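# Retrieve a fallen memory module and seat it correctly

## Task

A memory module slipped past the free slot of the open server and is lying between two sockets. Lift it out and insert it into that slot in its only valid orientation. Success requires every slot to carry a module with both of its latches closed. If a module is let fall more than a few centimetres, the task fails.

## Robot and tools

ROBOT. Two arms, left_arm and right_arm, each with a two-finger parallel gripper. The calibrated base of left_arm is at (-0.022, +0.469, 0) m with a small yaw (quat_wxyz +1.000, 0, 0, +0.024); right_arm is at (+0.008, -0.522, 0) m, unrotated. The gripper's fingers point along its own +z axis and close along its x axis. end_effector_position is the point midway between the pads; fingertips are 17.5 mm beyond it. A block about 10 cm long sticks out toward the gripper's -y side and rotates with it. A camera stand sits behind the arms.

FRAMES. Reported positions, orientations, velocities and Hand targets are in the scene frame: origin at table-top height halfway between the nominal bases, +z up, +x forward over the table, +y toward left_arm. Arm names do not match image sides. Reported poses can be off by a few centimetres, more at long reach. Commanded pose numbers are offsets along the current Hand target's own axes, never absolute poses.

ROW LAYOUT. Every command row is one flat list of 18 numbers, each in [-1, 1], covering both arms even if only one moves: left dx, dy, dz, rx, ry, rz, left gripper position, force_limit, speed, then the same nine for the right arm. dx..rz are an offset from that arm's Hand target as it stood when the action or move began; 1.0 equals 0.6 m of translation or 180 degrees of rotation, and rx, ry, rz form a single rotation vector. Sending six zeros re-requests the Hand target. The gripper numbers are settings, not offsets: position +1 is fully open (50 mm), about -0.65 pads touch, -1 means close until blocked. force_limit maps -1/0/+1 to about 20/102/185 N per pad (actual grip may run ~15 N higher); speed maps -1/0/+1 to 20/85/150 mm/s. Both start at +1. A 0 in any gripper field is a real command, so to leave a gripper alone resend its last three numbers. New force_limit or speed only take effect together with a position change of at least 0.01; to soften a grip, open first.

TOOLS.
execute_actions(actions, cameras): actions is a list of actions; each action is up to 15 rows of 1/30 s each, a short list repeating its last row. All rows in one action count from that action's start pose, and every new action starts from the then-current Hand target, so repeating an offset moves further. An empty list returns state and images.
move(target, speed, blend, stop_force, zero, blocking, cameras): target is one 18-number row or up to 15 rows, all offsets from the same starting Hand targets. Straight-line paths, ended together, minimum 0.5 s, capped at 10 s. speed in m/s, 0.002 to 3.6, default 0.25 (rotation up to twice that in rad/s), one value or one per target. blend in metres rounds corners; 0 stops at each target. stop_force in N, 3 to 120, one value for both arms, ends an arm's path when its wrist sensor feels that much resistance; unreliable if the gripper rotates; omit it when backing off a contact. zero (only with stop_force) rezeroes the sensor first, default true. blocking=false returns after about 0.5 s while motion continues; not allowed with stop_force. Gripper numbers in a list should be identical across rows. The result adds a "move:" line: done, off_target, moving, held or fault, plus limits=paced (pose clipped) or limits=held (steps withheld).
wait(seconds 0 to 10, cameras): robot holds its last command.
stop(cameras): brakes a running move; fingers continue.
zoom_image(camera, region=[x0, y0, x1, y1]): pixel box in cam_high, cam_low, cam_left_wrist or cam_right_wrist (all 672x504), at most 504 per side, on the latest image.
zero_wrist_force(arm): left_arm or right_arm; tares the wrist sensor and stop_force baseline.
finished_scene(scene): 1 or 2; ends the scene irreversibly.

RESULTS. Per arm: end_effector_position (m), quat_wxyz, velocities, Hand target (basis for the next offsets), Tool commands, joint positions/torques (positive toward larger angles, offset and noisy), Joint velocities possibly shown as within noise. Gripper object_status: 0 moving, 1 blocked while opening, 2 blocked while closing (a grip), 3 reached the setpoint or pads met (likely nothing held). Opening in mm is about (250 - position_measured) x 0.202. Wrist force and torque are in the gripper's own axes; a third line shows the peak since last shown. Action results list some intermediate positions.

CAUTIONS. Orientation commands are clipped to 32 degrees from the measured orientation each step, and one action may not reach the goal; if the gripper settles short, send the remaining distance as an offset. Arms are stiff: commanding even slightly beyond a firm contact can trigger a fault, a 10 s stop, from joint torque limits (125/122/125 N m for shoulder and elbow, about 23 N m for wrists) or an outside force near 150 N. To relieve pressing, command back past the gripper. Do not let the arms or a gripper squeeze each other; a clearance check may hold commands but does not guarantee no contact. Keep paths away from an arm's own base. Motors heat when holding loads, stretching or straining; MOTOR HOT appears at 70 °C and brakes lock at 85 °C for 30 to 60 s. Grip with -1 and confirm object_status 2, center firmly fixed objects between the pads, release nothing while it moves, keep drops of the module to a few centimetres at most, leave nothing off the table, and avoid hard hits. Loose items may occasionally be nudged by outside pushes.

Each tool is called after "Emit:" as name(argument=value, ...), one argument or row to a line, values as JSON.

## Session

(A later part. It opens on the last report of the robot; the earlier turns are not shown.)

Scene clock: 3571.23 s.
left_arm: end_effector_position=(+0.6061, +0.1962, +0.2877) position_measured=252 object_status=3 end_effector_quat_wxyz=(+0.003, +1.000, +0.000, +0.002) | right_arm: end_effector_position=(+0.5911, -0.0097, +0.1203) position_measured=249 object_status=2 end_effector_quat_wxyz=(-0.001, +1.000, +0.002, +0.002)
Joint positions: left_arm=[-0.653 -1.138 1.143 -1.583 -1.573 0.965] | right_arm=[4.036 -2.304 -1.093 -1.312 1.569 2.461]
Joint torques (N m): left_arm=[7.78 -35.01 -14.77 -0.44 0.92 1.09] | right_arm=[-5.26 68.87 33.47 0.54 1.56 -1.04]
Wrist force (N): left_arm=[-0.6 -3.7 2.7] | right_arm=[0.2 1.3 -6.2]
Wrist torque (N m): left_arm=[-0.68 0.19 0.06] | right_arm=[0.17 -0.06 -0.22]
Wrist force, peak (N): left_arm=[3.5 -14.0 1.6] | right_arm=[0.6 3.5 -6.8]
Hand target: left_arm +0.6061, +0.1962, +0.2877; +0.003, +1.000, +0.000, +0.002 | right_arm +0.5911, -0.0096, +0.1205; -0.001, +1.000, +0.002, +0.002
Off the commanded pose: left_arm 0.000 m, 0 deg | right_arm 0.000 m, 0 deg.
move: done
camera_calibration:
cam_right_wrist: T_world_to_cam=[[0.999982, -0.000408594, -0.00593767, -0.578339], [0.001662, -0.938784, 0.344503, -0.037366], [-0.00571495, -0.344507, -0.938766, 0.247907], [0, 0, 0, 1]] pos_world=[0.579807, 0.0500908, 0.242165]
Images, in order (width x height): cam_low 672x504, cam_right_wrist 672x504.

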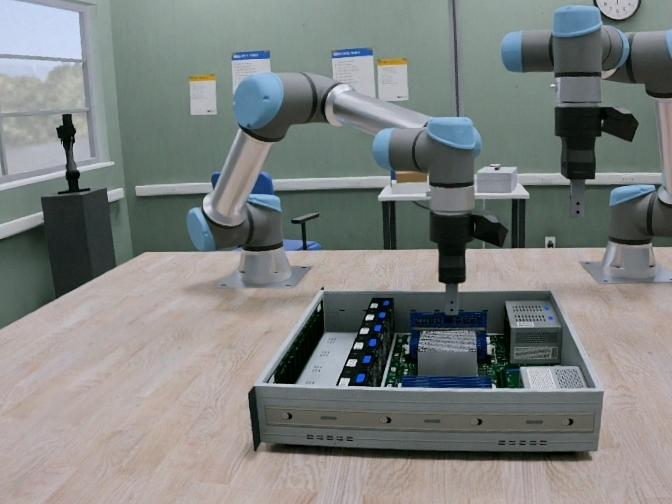

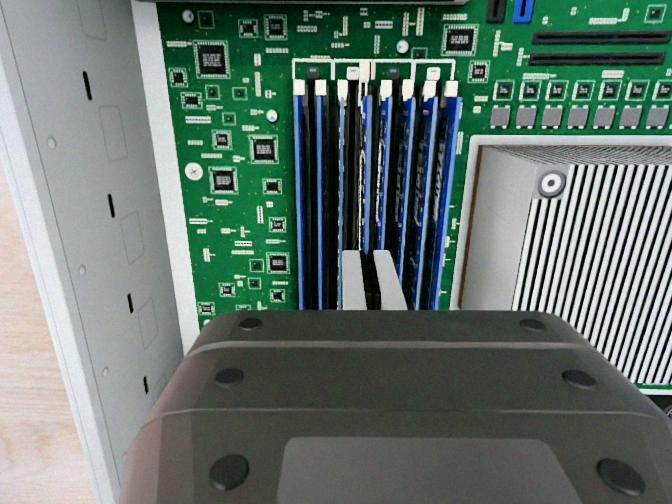

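Emit:
zoom_image(
  camera="cam_right_wrist",
  region=[320, 60, 420, 160],
)

Emit:
zoom_image(
  camera="cam_right_wrist",
  region=[320, 170, 420, 270],
)

Scaled by 5.040 from the camera's 672x504 image, which has a finer 960x720 frame.

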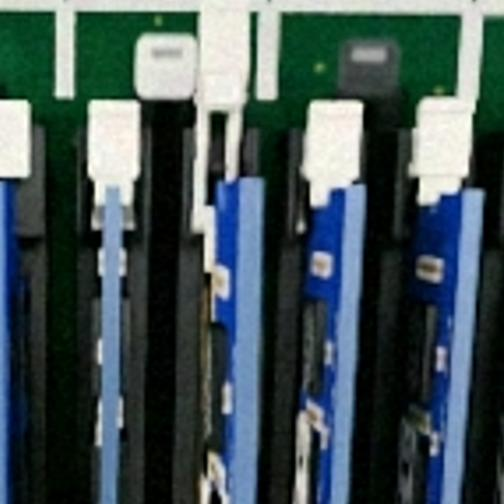

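Scaled by 5.040 from the camera's 672x504 image, which has a finer 960x720 frame.

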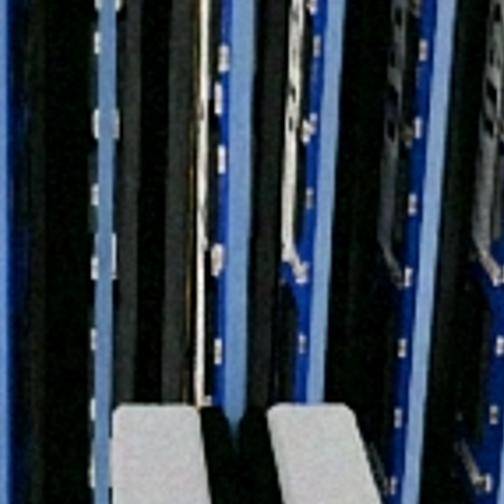

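Emit:
move(
  target=[0,0,0,0,0,0,-1,-0.5,0, 0.002,0,0.037,0,0,0,-1,-0.5,-0.8],
  speed=0.05,
  stop_force=8,
  cameras=["cam_right_wrist"],
)

Emit:
zoom_image(
  camera="cam_right_wrist",
  region=[320, 60, 420, 160],
)

Emit:
zoom_image(
  camera="cam_right_wrist",
  region=[320, 170, 420, 270],
)

Scene clock: 3603.60 s.
left_arm: end_effector_position=(+0.6061, +0.1962, +0.2877) position_measured=252 object_status=3 end_effector_quat_wxyz=(+0.003, +1.000, +0.000, +0.002) | right_arm: end_effector_position=(+0.5924, -0.0096, +0.0983) position_measured=249 object_status=2 end_effector_quat_wxyz=(-0.001, +1.000, +0.002, +0.002)
Joint positions: left_arm=[-0.653 -1.138 1.143 -1.583 -1.573 0.965] | right_arm=[4.035 -2.322 -1.119 -1.267 1.569 2.459]
Joint torques (N m): left_arm=[7.15 -34.87 -15.11 -0.43 0.85 1.1] | right_arm=[1.15 68.73 32.74 0.63 1.19 1.09]
Wrist force (N): left_arm=[-0.9 -3.3 2.5] | right_arm=[0.4 0.9 -6.2]
Wrist torque (N m): left_arm=[-0.62 0.23 0.06] | right_arm=[0.11 -0.11 -0.22]
Wrist force, peak (N): left_arm=[-0.9 -3.9 2.8] | right_arm=[0.7 1.0 -7.6]
Hand target: left_arm +0.6061, +0.1962, +0.2877; +0.003, +1.000, +0.000, +0.002 | right_arm +0.5924, -0.0096, +0.0983; -0.001, +1.000, +0.002, +0.002
Off the commanded pose: left_arm 0.000 m, 0 deg | right_arm 0.000 m, 0 deg.
move: done
camera_calibration:
cam_right_wrist: T_world_to_cam=[[0.999984, -0.000431876, -0.00571572, -0.579816], [0.00156194, -0.938892, 0.344208, -0.0296024], [-0.0055151, -0.344211, -0.938876, 0.227282], [0, 0, 0, 1]] pos_world=[0.581106, 0.0501891, 0.220265]
Images, in order (width x height): cam_right_wrist 672x504.

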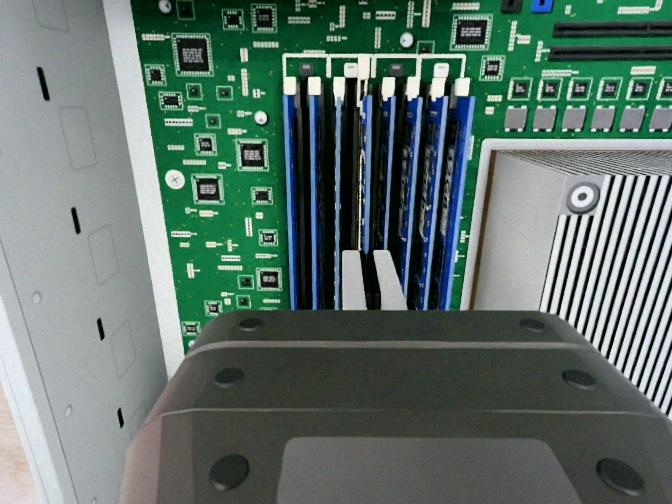

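Scaled by 5.040 from the camera's 672x504 image, which has a finer 960x720 frame.

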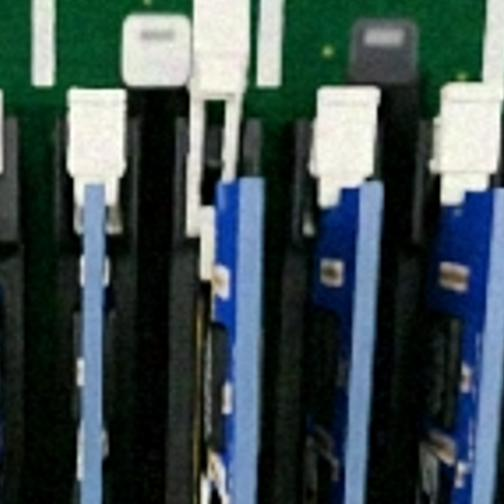

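Scaled by 5.040 from the camera's 672x504 image, which has a finer 960x720 frame.

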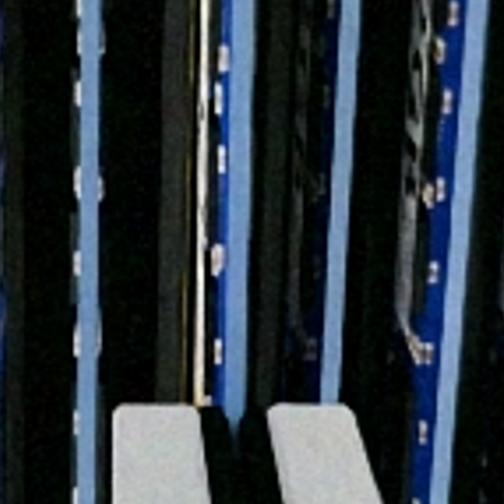

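Emit:
move(
  target=[0,0,0,0,0,0,-1,-0.5,0, 0,0,0.0345,0,0,0,-1,-0.5,-0.8],
  speed=0.015,
  stop_force=8,
  cameras=["cam_right_wrist"],
)

Emit:
zoom_image(
  camera="cam_right_wrist",
  region=[320, 60, 420, 160],
)

Emit:
zoom_image(
  camera="cam_right_wrist",
  region=[320, 170, 420, 270],
)

Scene clock: 3616.93 s.
left_arm: end_effector_position=(+0.6061, +0.1962, +0.2877) position_measured=252 object_status=3 end_effector_quat_wxyz=(+0.003, +1.000, +0.000, +0.002) | right_arm: end_effector_position=(+0.5924, -0.0095, +0.0790) position_measured=249 object_status=2 end_effector_quat_wxyz=(-0.001, +1.000, +0.002, +0.002)
Joint positions: left_arm=[-0.653 -1.138 1.143 -1.583 -1.573 0.965] | right_arm=[4.035 -2.338 -1.143 -1.228 1.569 2.459]
Joint torques (N m): left_arm=[7.14 -35.59 -15.55 -0.47 0.99 1.1] | right_arm=[-2.04 66.42 31.06 0.76 0.05 -0.83]
Wrist force (N): left_arm=[-0.4 -3.6 2.4] | right_arm=[-1.3 1.1 -9.5]
Wrist torque (N m): left_arm=[-0.66 0.15 0.05] | right_arm=[0.18 -0.07 -0.01]
Wrist force, peak (N): left_arm=[-0.9 -3.9 2.9] | right_arm=[-4.6 6.3 -22.5]
Hand target: left_arm +0.6061, +0.1962, +0.2877; +0.003, +1.000, +0.000, +0.002 | right_arm +0.5924, -0.0095, +0.0790; -0.001, +1.000, +0.002, +0.002 (not the last commanded pose)
Off the commanded pose: left_arm 0.000 m, 0 deg | right_arm 0.001 m, 0 deg.
move: contact (right_arm)
camera_calibration:
cam_right_wrist: T_world_to_cam=[[0.999983, -0.000338451, -0.00574973, -0.579924], [0.00166187, -0.93886, 0.344295, -0.0230361], [-0.00551472, -0.344299, -0.938844, 0.209159], [0, 0, 0, 1]] pos_world=[0.581106, 0.0501894, 0.200965]
Images, in order (width x height): cam_right_wrist 672x504.

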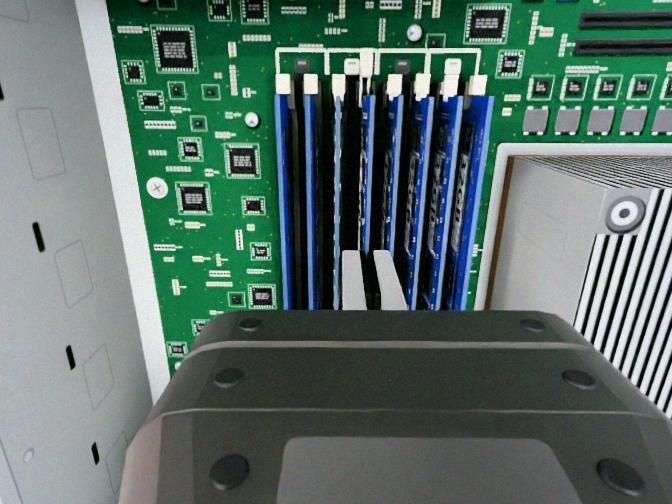

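Scaled by 5.040 from the camera's 672x504 image, which has a finer 960x720 frame.

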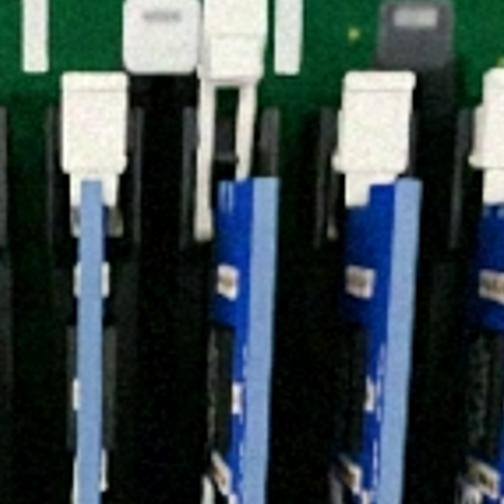

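Scaled by 5.040 from the camera's 672x504 image, which has a finer 960x720 frame.

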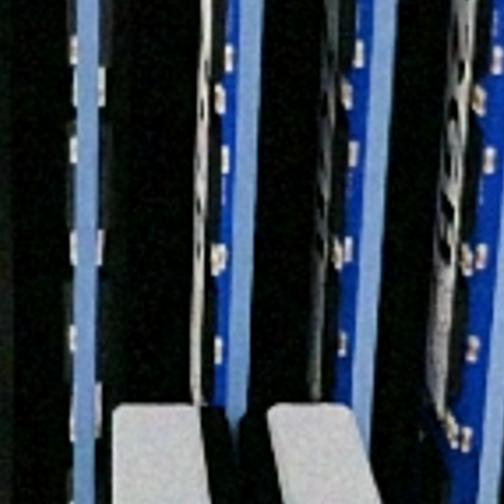

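Emit:
move(
  target=[0,0,0,0,0,0,-1,-0.5,0, 0,0,0,0,0,0,-0.518,-0.5,-0.8],
  speed=0.015,
)

Emit:
move(
  target=[0,0,0,0,0,0,-1,-0.5,0, 0,0,-0.04,0,0,0,-0.518,-0.5,-0.8],
  speed=0.04,
  cameras=["cam_right_wrist"],
)

Emit:
zoom_image(
  camera="cam_right_wrist",
  region=[320, 60, 420, 160],
)

Emit:
zoom_image(
  camera="cam_right_wrist",
  region=[320, 180, 420, 280],
)

Scene clock: 3625.00 s.
left_arm: end_effector_position=(+0.6061, +0.1962, +0.2877) position_measured=252 object_status=3 end_effector_quat_wxyz=(+0.003, +1.000, +0.000, +0.002) | right_arm: end_effector_position=(+0.5924, -0.0095, +0.0790) position_measured=230 object_status=3 end_effector_quat_wxyz=(-0.001, +1.000, +0.002, +0.002)
Joint positions: left_arm=[-0.653 -1.138 1.143 -1.583 -1.573 0.965] | right_arm=[4.035 -2.338 -1.143 -1.228 1.569 2.459]
Joint torques (N m): left_arm=[7.18 -36.2 -15.1 -0.47 0.93 1.07] | right_arm=[4.99 63.11 29.99 3.3 0.03 0.17]
Wrist force (N): left_arm=[-1.0 -3.3 2.6] | right_arm=[-0.6 1.2 -9.4]
Wrist torque (N m): left_arm=[-0.61 0.24 0.05] | right_arm=[0.18 -0.04 -0.22]
Wrist force, peak (N): left_arm=[-0.5 -4.0 2.7] | right_arm=[-1.1 1.4 -10.2]
Hand target: left_arm +0.6061, +0.1962, +0.2877; +0.003, +1.000, +0.000, +0.002 | right_arm +0.5924, -0.0095, +0.0790; -0.001, +1.000, +0.002, +0.002
Off the commanded pose: left_arm 0.000 m, 0 deg | right_arm 0.000 m, 0 deg.
move: done

Scene clock: 3625.90 s.
left_arm: end_effector_position=(+0.6061, +0.1962, +0.2877) position_measured=252 object_status=3 end_effector_quat_wxyz=(+0.003, +1.000, +0.000, +0.002) | right_arm: end_effector_position=(+0.5924, -0.0095, +0.1034) position_measured=230 object_status=3 end_effector_quat_wxyz=(-0.001, +1.000, +0.002, +0.002) end_effector_velocity=(+0.000, +0.002, -0.001) end_effector_angular_velocity=(+0.002, -0.002, +0.002)
Joint positions: left_arm=[-0.653 -1.138 1.143 -1.583 -1.573 0.965] | right_arm=[4.035 -2.319 -1.113 -1.277 1.569 2.46]
Joint velocities: left_arm=[within noise] | right_arm=[0.002 -0.001 -0.002 0.005 0 0]
Joint torques (N m): left_arm=[7.08 -36.11 -15.11 -0.35 0.97 0.98] | right_arm=[6.13 36.75 13.3 5.34 -0.09 1.08]
Wrist force (N): left_arm=[-0.7 -3.7 2.5] | right_arm=[0.5 1.0 -6.5]
Wrist torque (N m): left_arm=[-0.68 0.20 0.05] | right_arm=[0.13 -0.11 -0.22]
Wrist force, peak (N): left_arm=[-0.7 -3.8 2.7] | right_arm=[-0.2 1.1 -9.4]
Hand target: left_arm +0.6061, +0.1962, +0.2877; +0.003, +1.000, +0.000, +0.002 | right_arm +0.5924, -0.0096, +0.1030; -0.001, +1.000, +0.002, +0.002
Off the commanded pose: left_arm 0.000 m, 0 deg | right_arm 0.000 m, 0 deg.
move: done
camera_calibration:
cam_right_wrist: T_world_to_cam=[[0.999985, -0.000327482, -0.00543387, -0.579755], [0.00156178, -0.938968, 0.344, -0.031308], [-0.00521488, -0.344003, -0.938954, 0.231901], [0, 0, 0, 1]] pos_world=[0.581005, 0.0501877, 0.225364]
Images, in order (width x height): cam_right_wrist 672x504.

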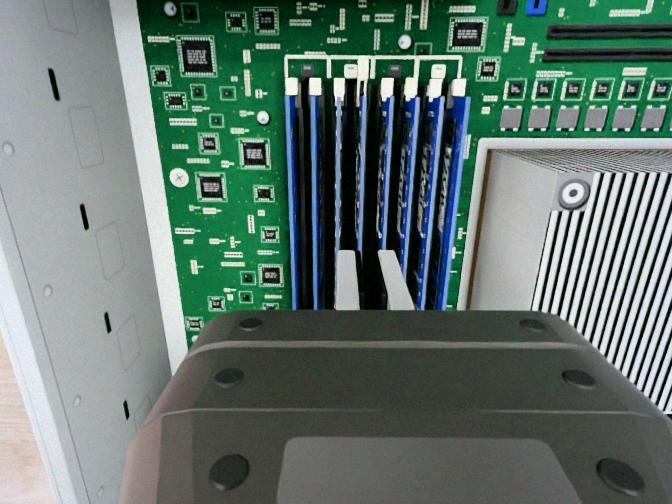

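Scaled by 5.040 from the camera's 672x504 image, which has a finer 960x720 frame.

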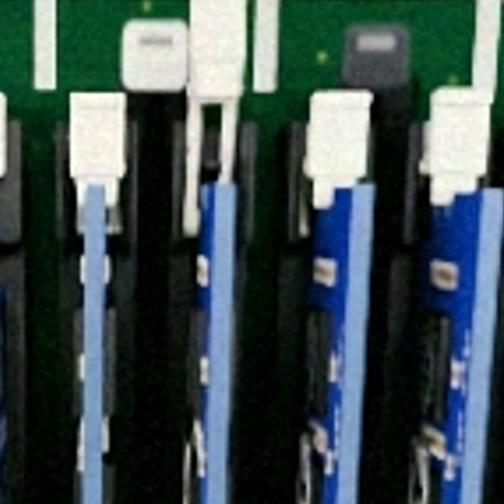

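Scaled by 5.040 from the camera's 672x504 image, which has a finer 960x720 frame.

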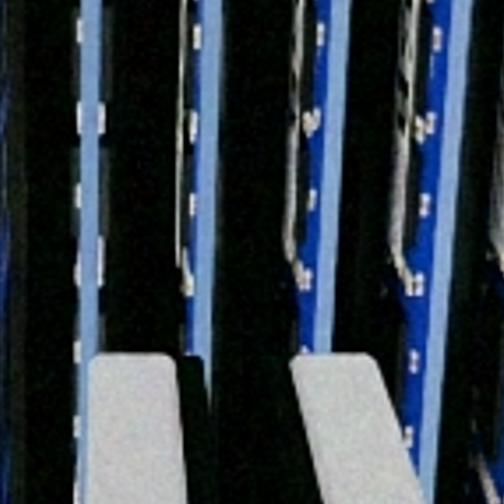

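Emit:
move(
  target=[
    [0,0,0,0,0,0,-1,-0.5,0, -0.001,0,0,0,0,0,-1,-0.5,0],
    [0,0,0,0,0,0,-1,-0.5,0, -0.001,0,0.0317,0,0,0,-1,-0.5,0],
  ],
  speed=0.06,
)

Emit:
move(
  target=[0,0,0,0,0,0,-1,-0.5,0, 0,0,0.035,0,0,0,-1,-0.5,0],
  speed=0.015,
  stop_force=70,
)

Emit:
move(
  target=[0,0,0,0,0,0,-1,-0.5,0, 0,0,-0.035,0,0,0,-1,-0.5,0],
  speed=0.06,
  cameras=["cam_right_wrist"],
)

Emit:
zoom_image(
  camera="cam_right_wrist",
  region=[320, 60, 420, 160],
)

Scene clock: 3640.60 s.
left_arm: end_effector_position=(+0.6061, +0.1962, +0.2877) position_measured=252 object_status=3 end_effector_quat_wxyz=(+0.003, +1.000, +0.000, +0.002) | right_arm: end_effector_position=(+0.5918, -0.0096, +0.0836) position_measured=252 object_status=3 end_effector_quat_wxyz=(-0.001, +1.000, +0.002, +0.002) end_effector_velocity=(-0.001, +0.000, +0.000) end_effector_angular_velocity=(-0.005, +0.003, +0.001)
Joint positions: left_arm=[-0.653 -1.138 1.143 -1.583 -1.573 0.965] | right_arm=[4.035 -2.333 -1.139 -1.237 1.569 2.46]
Joint velocities: left_arm=[within noise] | right_arm=[0.001 0 0.003 -0.009 0 0]
Joint torques (N m): left_arm=[6.74 -36.31 -15.66 -0.44 0.91 1.09] | right_arm=[-4.57 66.63 31.22 0.16 -0.05 -1.12]
Wrist force (N): left_arm=[-1.0 -3.4 2.8] | right_arm=[0.7 1.2 -6.2]
Wrist torque (N m): left_arm=[-0.62 0.26 0.05] | right_arm=[0.16 -0.14 -0.22]
Wrist force, peak (N): left_arm=[-0.9 -3.8 2.9] | right_arm=[0.7 1.0 -7.9]
Hand target: left_arm +0.6061, +0.1962, +0.2877; +0.003, +1.000, +0.000, +0.002 | right_arm +0.5918, -0.0096, +0.0840; -0.001, +1.000, +0.002, +0.002
Off the commanded pose: left_arm 0.000 m, 0 deg | right_arm 0.000 m, 0 deg.
move: done

Scene clock: 3641.90 s.
left_arm: end_effector_position=(+0.6061, +0.1962, +0.2877) position_measured=252 object_status=3 end_effector_quat_wxyz=(+0.003, +1.000, +0.000, +0.002) | right_arm: end_effector_position=(+0.5919, -0.0095, +0.0765) position_measured=252 object_status=3 end_effector_quat_wxyz=(-0.001, +1.000, +0.002, +0.002)
Joint positions: left_arm=[-0.653 -1.138 1.143 -1.583 -1.573 0.965] | right_arm=[4.035 -2.34 -1.148 -1.221 1.569 2.46]
Joint torques (N m): left_arm=[6.71 -36.54 -15.32 -0.44 0.94 1.02] | right_arm=[-5.52 20.62 5.61 -1.72 -0.21 -1.02]
Wrist force (N): left_arm=[-0.6 -3.4 2.8] | right_arm=[-9.1 8.1 -68.5]
Wrist torque (N m): left_arm=[-0.63 0.18 0.05] | right_arm=[0.01 -0.16 -0.25]
Wrist force, peak (N): left_arm=[-0.8 -3.8 2.9] | right_arm=[-15.6 21.8 -80.4]
Hand target: left_arm +0.6061, +0.1962, +0.2877; +0.003, +1.000, +0.000, +0.002 | right_arm +0.5919, -0.0094, +0.0765; -0.001, +1.000, +0.002, +0.002 (not the last commanded pose)
Off the commanded pose: left_arm 0.000 m, 0 deg | right_arm 0.013 m, 0 deg.
move: contact (right_arm)

Scene clock: 3642.63 s.
left_arm: end_effector_position=(+0.6061, +0.1962, +0.2877) position_measured=252 object_status=3 end_effector_quat_wxyz=(+0.003, +1.000, +0.000, +0.002) | right_arm: end_effector_position=(+0.5919, -0.0095, +0.0979) position_measured=252 object_status=3 end_effector_quat_wxyz=(-0.001, +1.000, +0.002, +0.002) end_effector_velocity=(+0.001, +0.001, -0.001) end_effector_angular_velocity=(+0.004, -0.003, +0.000)
Joint positions: left_arm=[-0.653 -1.138 1.143 -1.583 -1.573 0.965] | right_arm=[4.035 -2.322 -1.122 -1.264 1.569 2.46]
Joint velocities: left_arm=[within noise] | right_arm=[0 -0.001 -0.003 0.008 0 0]
Joint torques (N m): left_arm=[6.97 -36.7 -15.48 -0.6 0.95 1.1] | right_arm=[4.22 36.64 14.46 5.38 -0.31 1.18]
Wrist force (N): left_arm=[-0.6 -3.7 2.7] | right_arm=[0.3 1.9 -5.9]
Wrist torque (N m): left_arm=[-0.68 0.18 0.06] | right_arm=[0.28 -0.08 -0.22]
Wrist force, peak (N): left_arm=[-0.7 -3.9 2.8] | right_arm=[-9.1 7.7 -68.0]
Hand target: left_arm +0.6061, +0.1962, +0.2877; +0.003, +1.000, +0.000, +0.002 | right_arm +0.5918, -0.0095, +0.0975; -0.001, +1.000, +0.002, +0.002
Off the commanded pose: left_arm 0.000 m, 0 deg | right_arm 0.000 m, 0 deg.
move: done
camera_calibration:
cam_right_wrist: T_world_to_cam=[[0.999987, -0.000316123, -0.0051184, -0.579354], [0.00146191, -0.939109, 0.343616, -0.0292678], [-0.00491536, -0.343619, -0.939096, 0.226571], [0, 0, 0, 1]] pos_world=[0.580503, 0.0501855, 0.219864]
Images, in order (width x height): cam_right_wrist 672x504.

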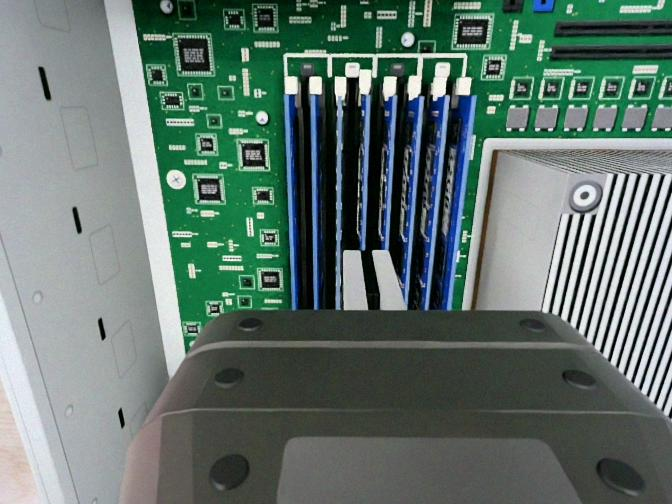

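Scaled by 5.040 from the camera's 672x504 image, which has a finer 960x720 frame.

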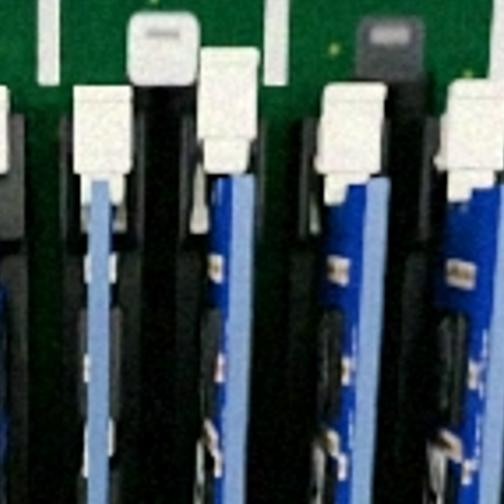

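Emit:
move(
  target=[
    [0,0,0,0,0,0,-1,-0.5,0, 0,0.0975,0,0,0,0,-1,-0.5,0],
    [0,0,0,0,0,0,-1,-0.5,0, 0,0.0975,0.022,0,0,0,-1,-0.5,0],
  ],
  speed=0.08,
  cameras=["cam_right_wrist"],
)

Emit:
zoom_image(
  camera="cam_right_wrist",
  region=[310, 180, 430, 300],
)

Scene clock: 3650.83 s.
left_arm: end_effector_position=(+0.6061, +0.1962, +0.2877) position_measured=252 object_status=3 end_effector_quat_wxyz=(+0.003, +1.000, +0.000, +0.002) | right_arm: end_effector_position=(+0.5921, -0.0680, +0.0840) position_measured=252 object_status=3 end_effector_quat_wxyz=(-0.001, +1.000, +0.002, +0.002)
Joint positions: left_arm=[-0.653 -1.138 1.143 -1.583 -1.573 0.965] | right_arm=[3.984 -2.245 -1.295 -1.169 1.569 2.409]
Joint torques (N m): left_arm=[6.92 -37.07 -15.18 -0.51 0.9 0.96] | right_arm=[6.25 64.93 30.56 1.55 1.13 -0.34]
Wrist force (N): left_arm=[-0.8 -3.6 2.7] | right_arm=[0.5 1.7 -5.7]
Wrist torque (N m): left_arm=[-0.67 0.21 0.06] | right_arm=[0.23 -0.10 -0.10]
Wrist force, peak (N): left_arm=[-0.7 -3.9 3.1] | right_arm=[1.4 3.3 -7.4]
Hand target: left_arm +0.6061, +0.1962, +0.2877; +0.003, +1.000, +0.000, +0.002 | right_arm +0.5921, -0.0680, +0.0842; -0.001, +1.000, +0.002, +0.002
Off the commanded pose: left_arm 0.000 m, 0 deg | right_arm 0.000 m, 0 deg.
move: done
camera_calibration:
cam_right_wrist: T_world_to_cam=[[0.999985, -0.000361841, -0.00552777, -0.579561], [0.00156182, -0.938968, 0.344, -0.0795636], [-0.00531487, -0.344003, -0.938953, 0.193618], [0, 0, 0, 1]] pos_world=[0.580705, -0.00831221, 0.205965]
Images, in order (width x height): cam_right_wrist 672x504.

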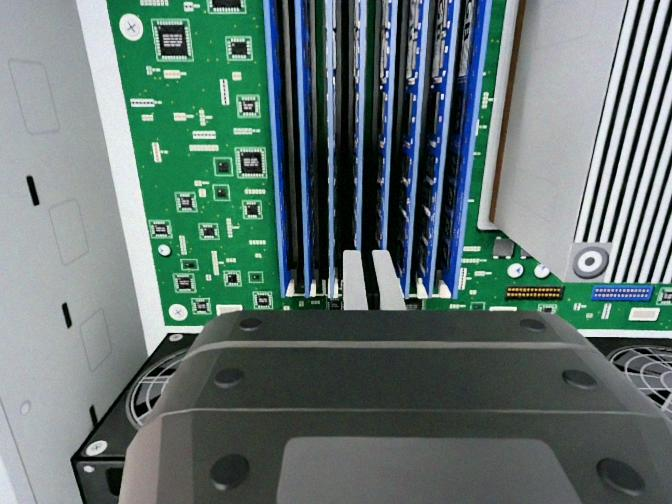

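Scaled by 4.200 from the camera's 672x504 image, which has a finer 960x720 frame.

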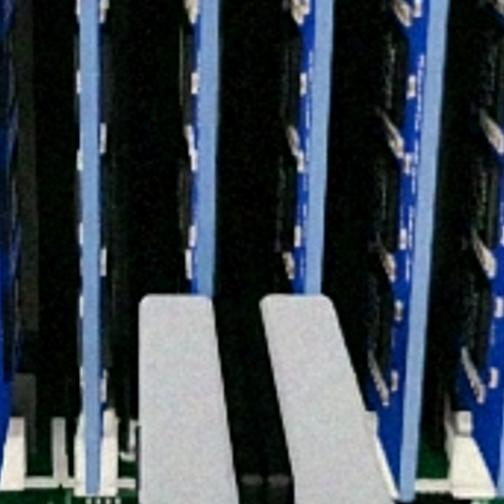

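Emit:
move(
  target=[0,0,0,0,0,0,-1,-0.5,0, -0.0035,0,0,0,0,0,-1,-0.5,0],
  speed=0.03,
  cameras=["cam_right_wrist"],
)

Emit:
zoom_image(
  camera="cam_right_wrist",
  region=[310, 180, 430, 300],
)

Scene clock: 3658.43 s.
left_arm: end_effector_position=(+0.6061, +0.1962, +0.2877) position_measured=252 object_status=3 end_effector_quat_wxyz=(+0.003, +1.000, +0.000, +0.002) | right_arm: end_effector_position=(+0.5900, -0.0680, +0.0842) position_measured=252 object_status=3 end_effector_quat_wxyz=(-0.001, +1.000, +0.002, +0.002)
Joint positions: left_arm=[-0.653 -1.138 1.143 -1.583 -1.573 0.965] | right_arm=[3.987 -2.241 -1.301 -1.166 1.569 2.411]
Joint torques (N m): left_arm=[6.68 -37.02 -15.23 -0.46 0.92 0.98] | right_arm=[3.6 58.43 21.57 4.75 -1.73 0.56]
Wrist force (N): left_arm=[-0.9 -3.8 3.0] | right_arm=[0.3 1.8 -5.8]
Wrist torque (N m): left_arm=[-0.69 0.22 0.05] | right_arm=[0.26 -0.08 -0.10]
Wrist force, peak (N): left_arm=[-0.6 -3.9 3.0] | right_arm=[0.4 1.9 -6.2]
Hand target: left_arm +0.6061, +0.1962, +0.2877; +0.003, +1.000, +0.000, +0.002 | right_arm +0.5900, -0.0680, +0.0842; -0.001, +1.000, +0.002, +0.002
Off the commanded pose: left_arm 0.000 m, 0 deg | right_arm 0.000 m, 0 deg.
move: done
camera_calibration:
cam_right_wrist: T_world_to_cam=[[0.999986, -0.000385987, -0.0053064, -0.577505], [0.00146204, -0.939033, 0.343825, -0.0795366], [-0.00511559, -0.343827, -0.939019, 0.193694], [0, 0, 0, 1]] pos_world=[0.578604, -0.00831316, 0.206164]
Images, in order (width x height): cam_right_wrist 672x504.

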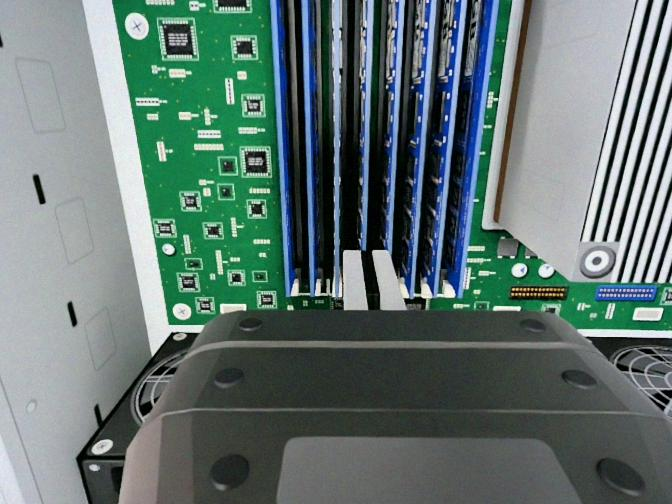

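Scaled by 4.200 from the camera's 672x504 image, which has a finer 960x720 frame.

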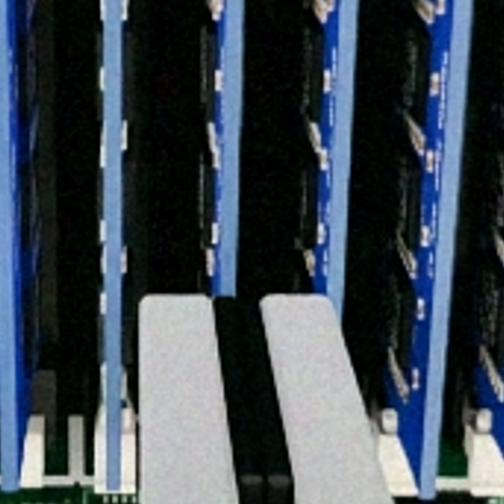

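Emit:
move(
  target=[0,0,0,0,0,0,-1,-0.5,0, 0,0,0.035,0,0,0,-1,-0.5,0],
  speed=0.015,
  stop_force=65,
)

Emit:
move(
  target=[
    [0,0,-0.02,0,0,0,-1,-0.5,0, 0,0,-0.045,0,0,0,-1,-0.5,0],
    [0,0,-0.02,0,0,0,-1,-0.5,0, 0,0.045,-0.045,0,0,0,-1,-0.5,0],
  ],
  speed=0.08,
  cameras=["cam_right_wrist"],
)

Emit:
zoom_image(
  camera="cam_right_wrist",
  region=[290, 150, 430, 290],
)

Scene clock: 3667.07 s.
left_arm: end_effector_position=(+0.6061, +0.1962, +0.2877) position_measured=252 object_status=3 end_effector_quat_wxyz=(+0.003, +1.000, +0.000, +0.002) | right_arm: end_effector_position=(+0.5902, -0.0679, +0.0760) position_measured=252 object_status=3 end_effector_quat_wxyz=(-0.001, +1.000, +0.002, +0.002)
Joint positions: left_arm=[-0.653 -1.138 1.143 -1.583 -1.573 0.965] | right_arm=[3.986 -2.249 -1.31 -1.149 1.569 2.411]
Joint torques (N m): left_arm=[6.97 -37.28 -15.16 -0.6 0.87 0.96] | right_arm=[-1.89 12.26 9.78 0.01 -1.59 -1.02]
Wrist force (N): left_arm=[-0.7 -3.7 2.5] | right_arm=[-14.5 19.5 -71.1]
Wrist torque (N m): left_arm=[-0.67 0.21 0.05] | right_arm=[0.47 -0.39 -0.03]
Wrist force, peak (N): left_arm=[-1.0 -3.7 3.1] | right_arm=[-18.4 26.5 -85.2]
Hand target: left_arm +0.6061, +0.1962, +0.2877; +0.003, +1.000, +0.000, +0.002 | right_arm +0.5902, -0.0679, +0.0760; -0.001, +1.000, +0.002, +0.002 (not the last commanded pose)
Off the commanded pose: left_arm 0.000 m, 0 deg | right_arm 0.013 m, 0 deg.
move: contact (right_arm)

Scene clock: 3668.37 s.
left_arm: end_effector_position=(+0.6061, +0.1963, +0.2997) position_measured=252 object_status=3 end_effector_quat_wxyz=(+0.003, +1.000, +0.000, +0.002) | right_arm: end_effector_position=(+0.5902, -0.0949, +0.1031) position_measured=252 object_status=3 end_effector_quat_wxyz=(-0.001, +1.000, +0.002, +0.002)
Joint positions: left_arm=[-0.653 -1.138 1.113 -1.553 -1.573 0.965] | right_arm=[3.961 -2.186 -1.343 -1.179 1.569 2.386]
Joint torques (N m): left_arm=[7.4 -34.08 -15.43 -6.28 0.38 1.1] | right_arm=[6.93 30.19 30.56 0.48 1.54 1.18]
Wrist force (N): left_arm=[-0.8 -3.7 2.8] | right_arm=[-0.1 1.8 -6.5]
Wrist torque (N m): left_arm=[-0.67 0.22 0.06] | right_arm=[0.26 -0.02 -0.10]
Wrist force, peak (N): left_arm=[-0.7 -3.5 3.5] | right_arm=[-14.7 19.6 -70.7]
Hand target: left_arm +0.6061, +0.1963, +0.2997; +0.003, +1.000, +0.000, +0.002 | right_arm +0.5902, -0.0949, +0.1029; -0.001, +1.000, +0.002, +0.002
Off the commanded pose: left_arm 0.000 m, 0 deg | right_arm 0.000 m, 0 deg.
move: done
camera_calibration:
cam_right_wrist: T_world_to_cam=[[0.999989, -0.000458255, -0.00463979, -0.577766], [0.00116155, -0.939293, 0.343114, -0.111102], [-0.00451536, -0.343115, -0.939282, 0.201987], [0, 0, 0, 1]] pos_world=[0.5788, -0.0353171, 0.225163]
Images, in order (width x height): cam_right_wrist 672x504.

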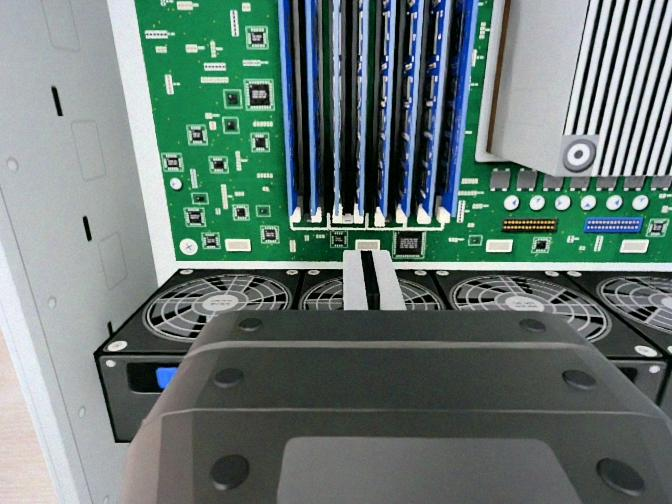

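Scaled by 3.600 from the camera's 672x504 image, which has a finer 960x720 frame.

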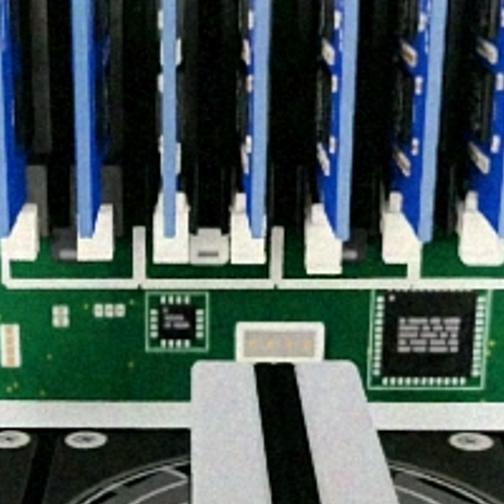

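Emit:
move(
  target=[
    [0,0,0,0,0,0,-1,-0.5,0, 0.0157,-0.045,0,0,0,0,-1,-0.5,0],
    [0,0,0,0,0,0,-1,-0.5,0, 0.0157,-0.045,0.0315,0,0,0,-1,-0.5,0],
  ],
  speed=0.08,
  cameras=["cam_right_wrist"],
)

Emit:
zoom_image(
  camera="cam_right_wrist",
  region=[310, 180, 430, 300],
)

Scene clock: 3677.23 s.
left_arm: end_effector_position=(+0.6061, +0.1963, +0.2997) position_measured=252 object_status=3 end_effector_quat_wxyz=(+0.003, +1.000, +0.000, +0.002) | right_arm: end_effector_position=(+0.5995, -0.0679, +0.0839) position_measured=252 object_status=3 end_effector_quat_wxyz=(-0.001, +1.000, +0.002, +0.002)
Joint positions: left_arm=[-0.653 -1.138 1.113 -1.553 -1.573 0.965] | right_arm=[3.977 -2.258 -1.272 -1.178 1.569 2.402]
Joint torques (N m): left_arm=[6.62 -34.63 -15.32 -5.93 -1.36 0.87] | right_arm=[-6.33 66.43 31.91 0.57 -1.66 -1]
Wrist force (N): left_arm=[-0.9 -3.6 2.8] | right_arm=[-0.4 2.1 -6.0]
Wrist torque (N m): left_arm=[-0.67 0.24 0.06] | right_arm=[0.30 0.03 -0.22]
Wrist force, peak (N): left_arm=[-0.9 -4.1 2.7] | right_arm=[-0.1 2.4 -8.4]
Hand target: left_arm +0.6061, +0.1963, +0.2997; +0.003, +1.000, +0.000, +0.002 | right_arm +0.5995, -0.0679, +0.0841; -0.001, +1.000, +0.002, +0.002
Off the commanded pose: left_arm 0.000 m, 0 deg | right_arm 0.000 m, 0 deg.
move: done
camera_calibration:
cam_right_wrist: T_world_to_cam=[[0.999986, -0.000351041, -0.0052119, -0.587025], [0.00146172, -0.939077, 0.343704, -0.0793295], [-0.00501503, -0.343707, -0.939063, 0.193446], [0, 0, 0, 1]] pos_world=[0.588103, -0.00821392, 0.205864]
Images, in order (width x height): cam_right_wrist 672x504.

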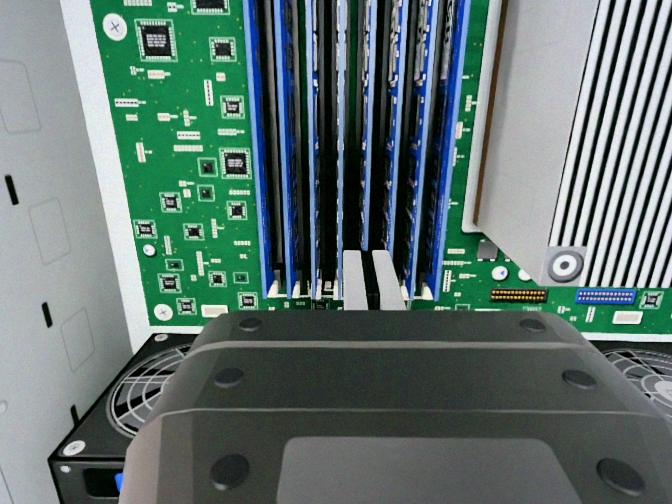

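Scaled by 4.200 from the camera's 672x504 image, which has a finer 960x720 frame.

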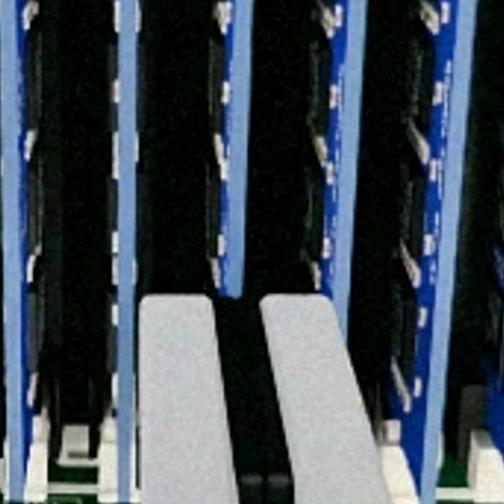

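Emit:
move(
  target=[0,0,0,0,0,0,-1,-0.5,0, 0,0,0.035,0,0,0,-1,-0.5,0],
  speed=0.015,
  stop_force=68,
)

Emit:
move(
  target=[
    [0,0,0,0,0,0,-1,-0.5,0, 0,0,-0.045,0,0,0,-1,-0.5,0],
    [0,0,0,0,0,0,-1,-0.5,0, 0,0.045,-0.045,0,0,0,-1,-0.5,0],
  ],
  speed=0.08,
  cameras=["cam_right_wrist"],
)

Emit:
zoom_image(
  camera="cam_right_wrist",
  region=[280, 150, 440, 290],
)

Scene clock: 3686.43 s.
left_arm: end_effector_position=(+0.6061, +0.1963, +0.2997) position_measured=252 object_status=3 end_effector_quat_wxyz=(+0.003, +1.000, +0.000, +0.002) | right_arm: end_effector_position=(+0.5997, -0.0678, +0.0762) position_measured=252 object_status=3 end_effector_quat_wxyz=(-0.001, +1.000, +0.002, +0.002)
Joint positions: left_arm=[-0.653 -1.138 1.113 -1.553 -1.573 0.965] | right_arm=[3.977 -2.265 -1.28 -1.161 1.569 2.402]
Joint torques (N m): left_arm=[5.84 -34.8 -15.51 -5.47 -1.31 0.73] | right_arm=[3.87 7.37 8.37 -0.75 -1.25 -0.74]
Wrist force (N): left_arm=[-0.9 -3.5 2.2] | right_arm=[-13.6 16.0 -70.7]
Wrist torque (N m): left_arm=[-0.66 0.22 0.06] | right_arm=[0.47 -0.23 -0.21]
Wrist force, peak (N): left_arm=[-0.8 -4.1 2.7] | right_arm=[-18.0 24.2 -83.5]
Hand target: left_arm +0.6061, +0.1963, +0.2997; +0.003, +1.000, +0.000, +0.002 | right_arm +0.5997, -0.0677, +0.0762; -0.001, +1.000, +0.002, +0.002 (not the last commanded pose)
Off the commanded pose: left_arm 0.000 m, 0 deg | right_arm 0.013 m, 0 deg.
move: contact (right_arm)

Scene clock: 3687.73 s.
left_arm: end_effector_position=(+0.6061, +0.1963, +0.2997) position_measured=252 object_status=3 end_effector_quat_wxyz=(+0.003, +1.000, +0.000, +0.002) | right_arm: end_effector_position=(+0.5997, -0.0948, +0.1033) position_measured=252 object_status=3 end_effector_quat_wxyz=(-0.002, +1.000, +0.002, +0.003)
Joint positions: left_arm=[-0.653 -1.138 1.113 -1.553 -1.573 0.965] | right_arm=[3.951 -2.203 -1.313 -1.19 1.569 2.376]
Joint torques (N m): left_arm=[5.94 -34.58 -15.11 -5.36 -1.28 0.74] | right_arm=[6.32 32.54 31.07 0.7 1.53 1.15]
Wrist force (N): left_arm=[-0.6 -3.6 2.8] | right_arm=[-0.8 1.7 -6.3]
Wrist torque (N m): left_arm=[-0.66 0.19 0.06] | right_arm=[0.25 0.10 -0.10]
Wrist force, peak (N): left_arm=[-0.9 -3.7 3.0] | right_arm=[-13.5 16.2 -70.6]
Hand target: left_arm +0.6061, +0.1963, +0.2997; +0.003, +1.000, +0.000, +0.002 | right_arm +0.5997, -0.0948, +0.1031; -0.001, +1.000, +0.002, +0.002
Off the commanded pose: left_arm 0.000 m, 0 deg | right_arm 0.000 m, 0 deg.
move: done
camera_calibration:
cam_right_wrist: T_world_to_cam=[[0.999991, -0.000413139, -0.00422952, -0.587254], [0.00106133, -0.939445, 0.342698, -0.110942], [-0.00411498, -0.342699, -0.939436, 0.202064], [0, 0, 0, 1]] pos_world=[0.588198, -0.0352195, 0.225362]
Images, in order (width x height): cam_right_wrist 672x504.

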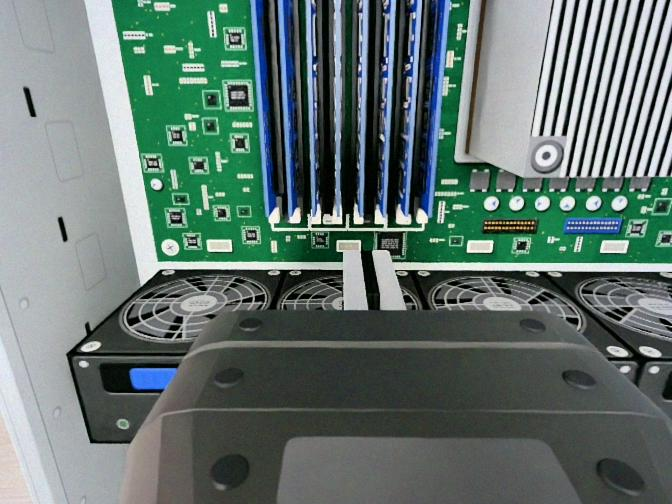

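Scaled by 3.150 from the camera's 672x504 image, which has a finer 960x720 frame.

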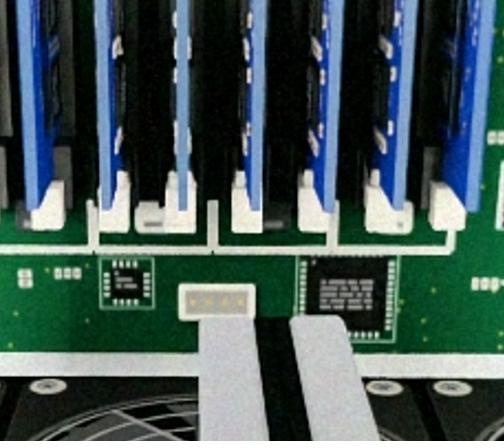

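Emit:
zoom_image(
  camera="cam_right_wrist",
  region=[260, 180, 350, 240],
)

Emit:
zoom_image(
  camera="cam_right_wrist",
  region=[340, 180, 430, 240],
)

Scaled by 5.600 from the camera's 672x504 image, which has a finer 960x720 frame.

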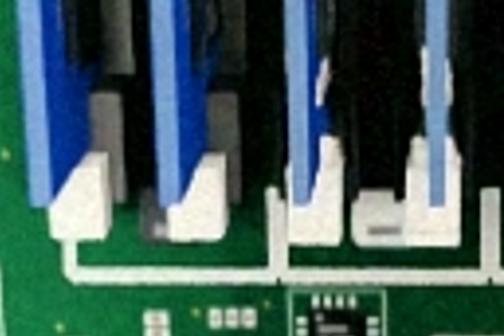

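Scaled by 5.600 from the camera's 672x504 image, which has a finer 960x720 frame.

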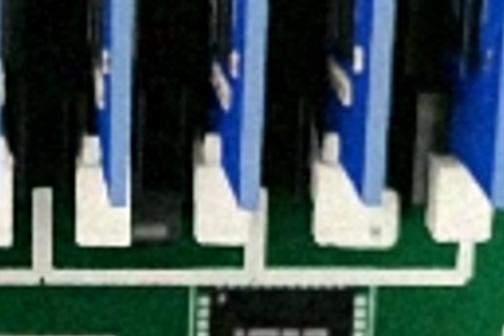

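Emit:
move(
  target=[
    [0,0,0,0,0,0,-1,-0.5,0, 0,0,-0.1617,0,0,0,-1,-0.5,0],
    [0,0,0,0,0,0,-1,-0.5,0, 0,0.3,-0.1617,0,0,0,-1,-0.5,0],
    [-0.0258,0.271,0.2162,0,0,0,-1,-0.5,0, 0,0.3,-0.1617,0,0,0,-1,-0.5,0],
    [-0.0258,0.271,0.3602,0,0,0,-1,-0.5,0, 0,0.3,-0.1617,0,0,0,-1,-0.5,0],
  ],
  speed=[0.2,0.2,0.2,0.1],
  blend=[0.03,0,0.02,0],
  cameras=["cam_left_wrist"],
)

Emit:
zoom_image(
  camera="cam_left_wrist",
  region=[300, 170, 420, 310],
)

Scene clock: 3710.17 s.
left_arm: end_effector_position=(+0.5916, +0.0325, +0.0843) position_measured=252 object_status=3 end_effector_quat_wxyz=(+0.003, +1.000, +0.000, +0.002) | right_arm: end_effector_position=(+0.5999, -0.2751, +0.1996) position_measured=252 object_status=3 end_effector_quat_wxyz=(-0.001, +1.000, +0.002, +0.002)
Joint positions: left_arm=[-0.844 -0.867 1.243 -1.953 -1.572 0.774] | right_arm=[3.746 -1.926 -1.482 -1.299 1.57 2.171]
Joint torques (N m): left_arm=[-4.26 -77.75 -36.23 -1.2 0.06 -1.22] | right_arm=[-6.12 24.17 14.09 0.53 -1.64 -1.12]
Wrist force (N): left_arm=[-0.7 -3.7 3.6] | right_arm=[-0.6 1.7 -6.2]
Wrist torque (N m): left_arm=[-0.68 0.19 0.18] | right_arm=[0.23 0.07 -0.09]
Wrist force, peak (N): left_arm=[2.7 -13.2 0.7] | right_arm=[2.7 10.0 -6.6]
Hand target: left_arm +0.5916, +0.0324, +0.0845; +0.003, +1.000, +0.000, +0.002 | right_arm +0.5999, -0.2751, +0.1996; -0.001, +1.000, +0.002, +0.002
Off the commanded pose: left_arm 0.000 m, 0 deg | right_arm 0.000 m, 0 deg.
move: done
camera_calibration:
cam_left_wrist: T_world_to_cam=[[0.999943, 0.0106185, -0.000573338, -0.58291], [0.0100603, -0.927159, 0.374533, 0.00729974], [0.00344538, -0.374518, -0.927213, 0.215803], [0, 0, 0, 1]] pos_world=[0.58206, 0.0937797, 0.197027]
Images, in order (width x height): cam_left_wrist 672x504.

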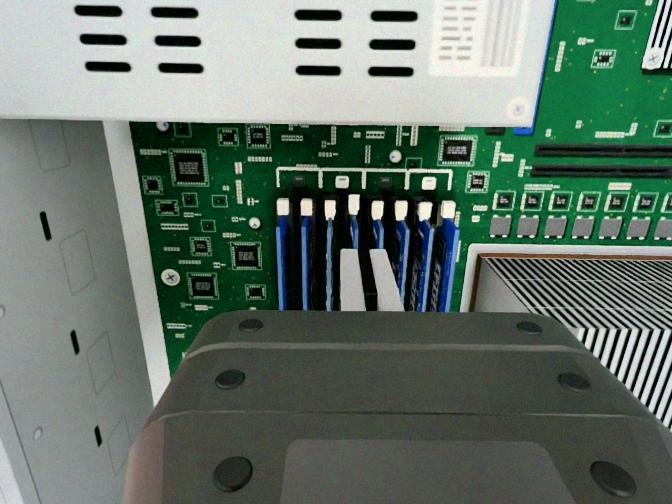

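Scaled by 3.600 from the camera's 672x504 image, which has a finer 960x720 frame.

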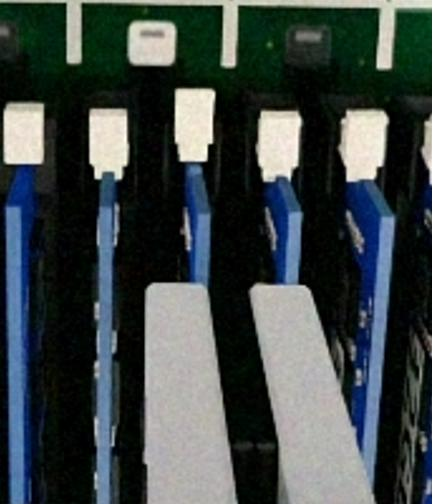

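Emit:
move(
  target=[-0.0035,0,0,0,0,0,-1,-0.5,0, 0,0,0,0,0,0,-1,-0.5,0],
  speed=0.03,
  cameras=["cam_left_wrist"],
)

Emit:
zoom_image(
  camera="cam_left_wrist",
  region=[300, 170, 420, 310],
)

Scene clock: 3716.63 s.
left_arm: end_effector_position=(+0.5895, +0.0324, +0.0845) position_measured=252 object_status=3 end_effector_quat_wxyz=(+0.003, +1.000, +0.000, +0.002) | right_arm: end_effector_position=(+0.5999, -0.2751, +0.1996) position_measured=252 object_status=3 end_effector_quat_wxyz=(-0.001, +1.000, +0.002, +0.002)
Joint positions: left_arm=[-0.846 -0.871 1.25 -1.956 -1.572 0.772] | right_arm=[3.746 -1.926 -1.482 -1.299 1.57 2.171]
Joint torques (N m): left_arm=[-0.46 -70.27 -22.69 -5.53 0.86 -0.95] | right_arm=[-5.73 24.55 13.93 0.49 -1.63 -1.13]
Wrist force (N): left_arm=[-1.0 -3.7 3.7] | right_arm=[-0.7 1.5 -6.3]
Wrist torque (N m): left_arm=[-0.68 0.23 0.18] | right_arm=[0.20 0.07 -0.10]
Wrist force, peak (N): left_arm=[-1.2 -4.0 3.9] | right_arm=[-0.7 1.5 -6.7]
Hand target: left_arm +0.5895, +0.0324, +0.0845; +0.003, +1.000, +0.000, +0.002 | right_arm +0.5999, -0.2751, +0.1996; -0.001, +1.000, +0.002, +0.002
Off the commanded pose: left_arm 0.000 m, 0 deg | right_arm 0.000 m, 0 deg.
move: done
camera_calibration:
cam_left_wrist: T_world_to_cam=[[0.999944, 0.0105967, -0.000353716, -0.580853], [0.0099567, -0.927041, 0.374828, 0.00727317], [0.00364402, -0.37481, -0.927094, 0.215792], [0, 0, 0, 1]] pos_world=[0.579961, 0.0937786, 0.197128]
Images, in order (width x height): cam_left_wrist 672x504.

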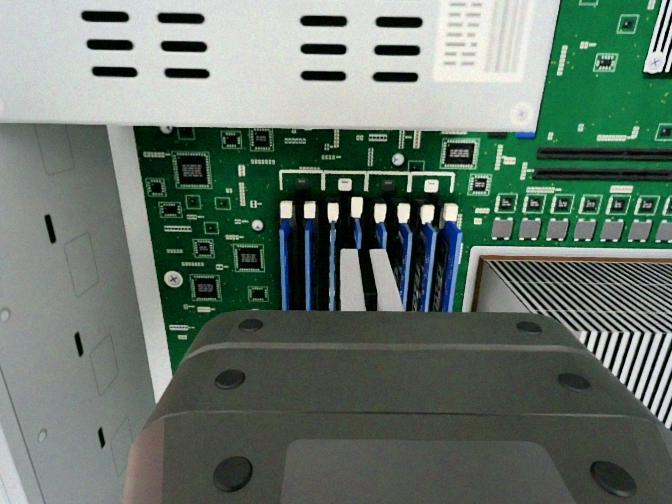

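Scaled by 3.600 from the camera's 672x504 image, which has a finer 960x720 frame.

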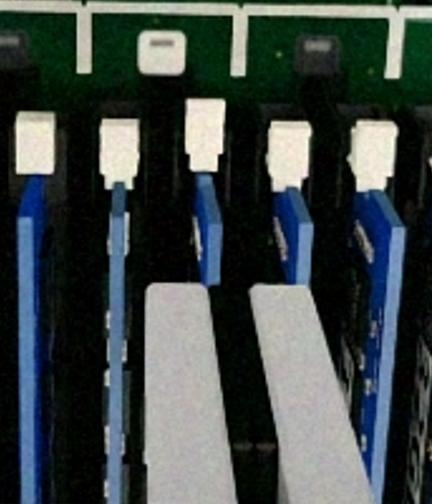

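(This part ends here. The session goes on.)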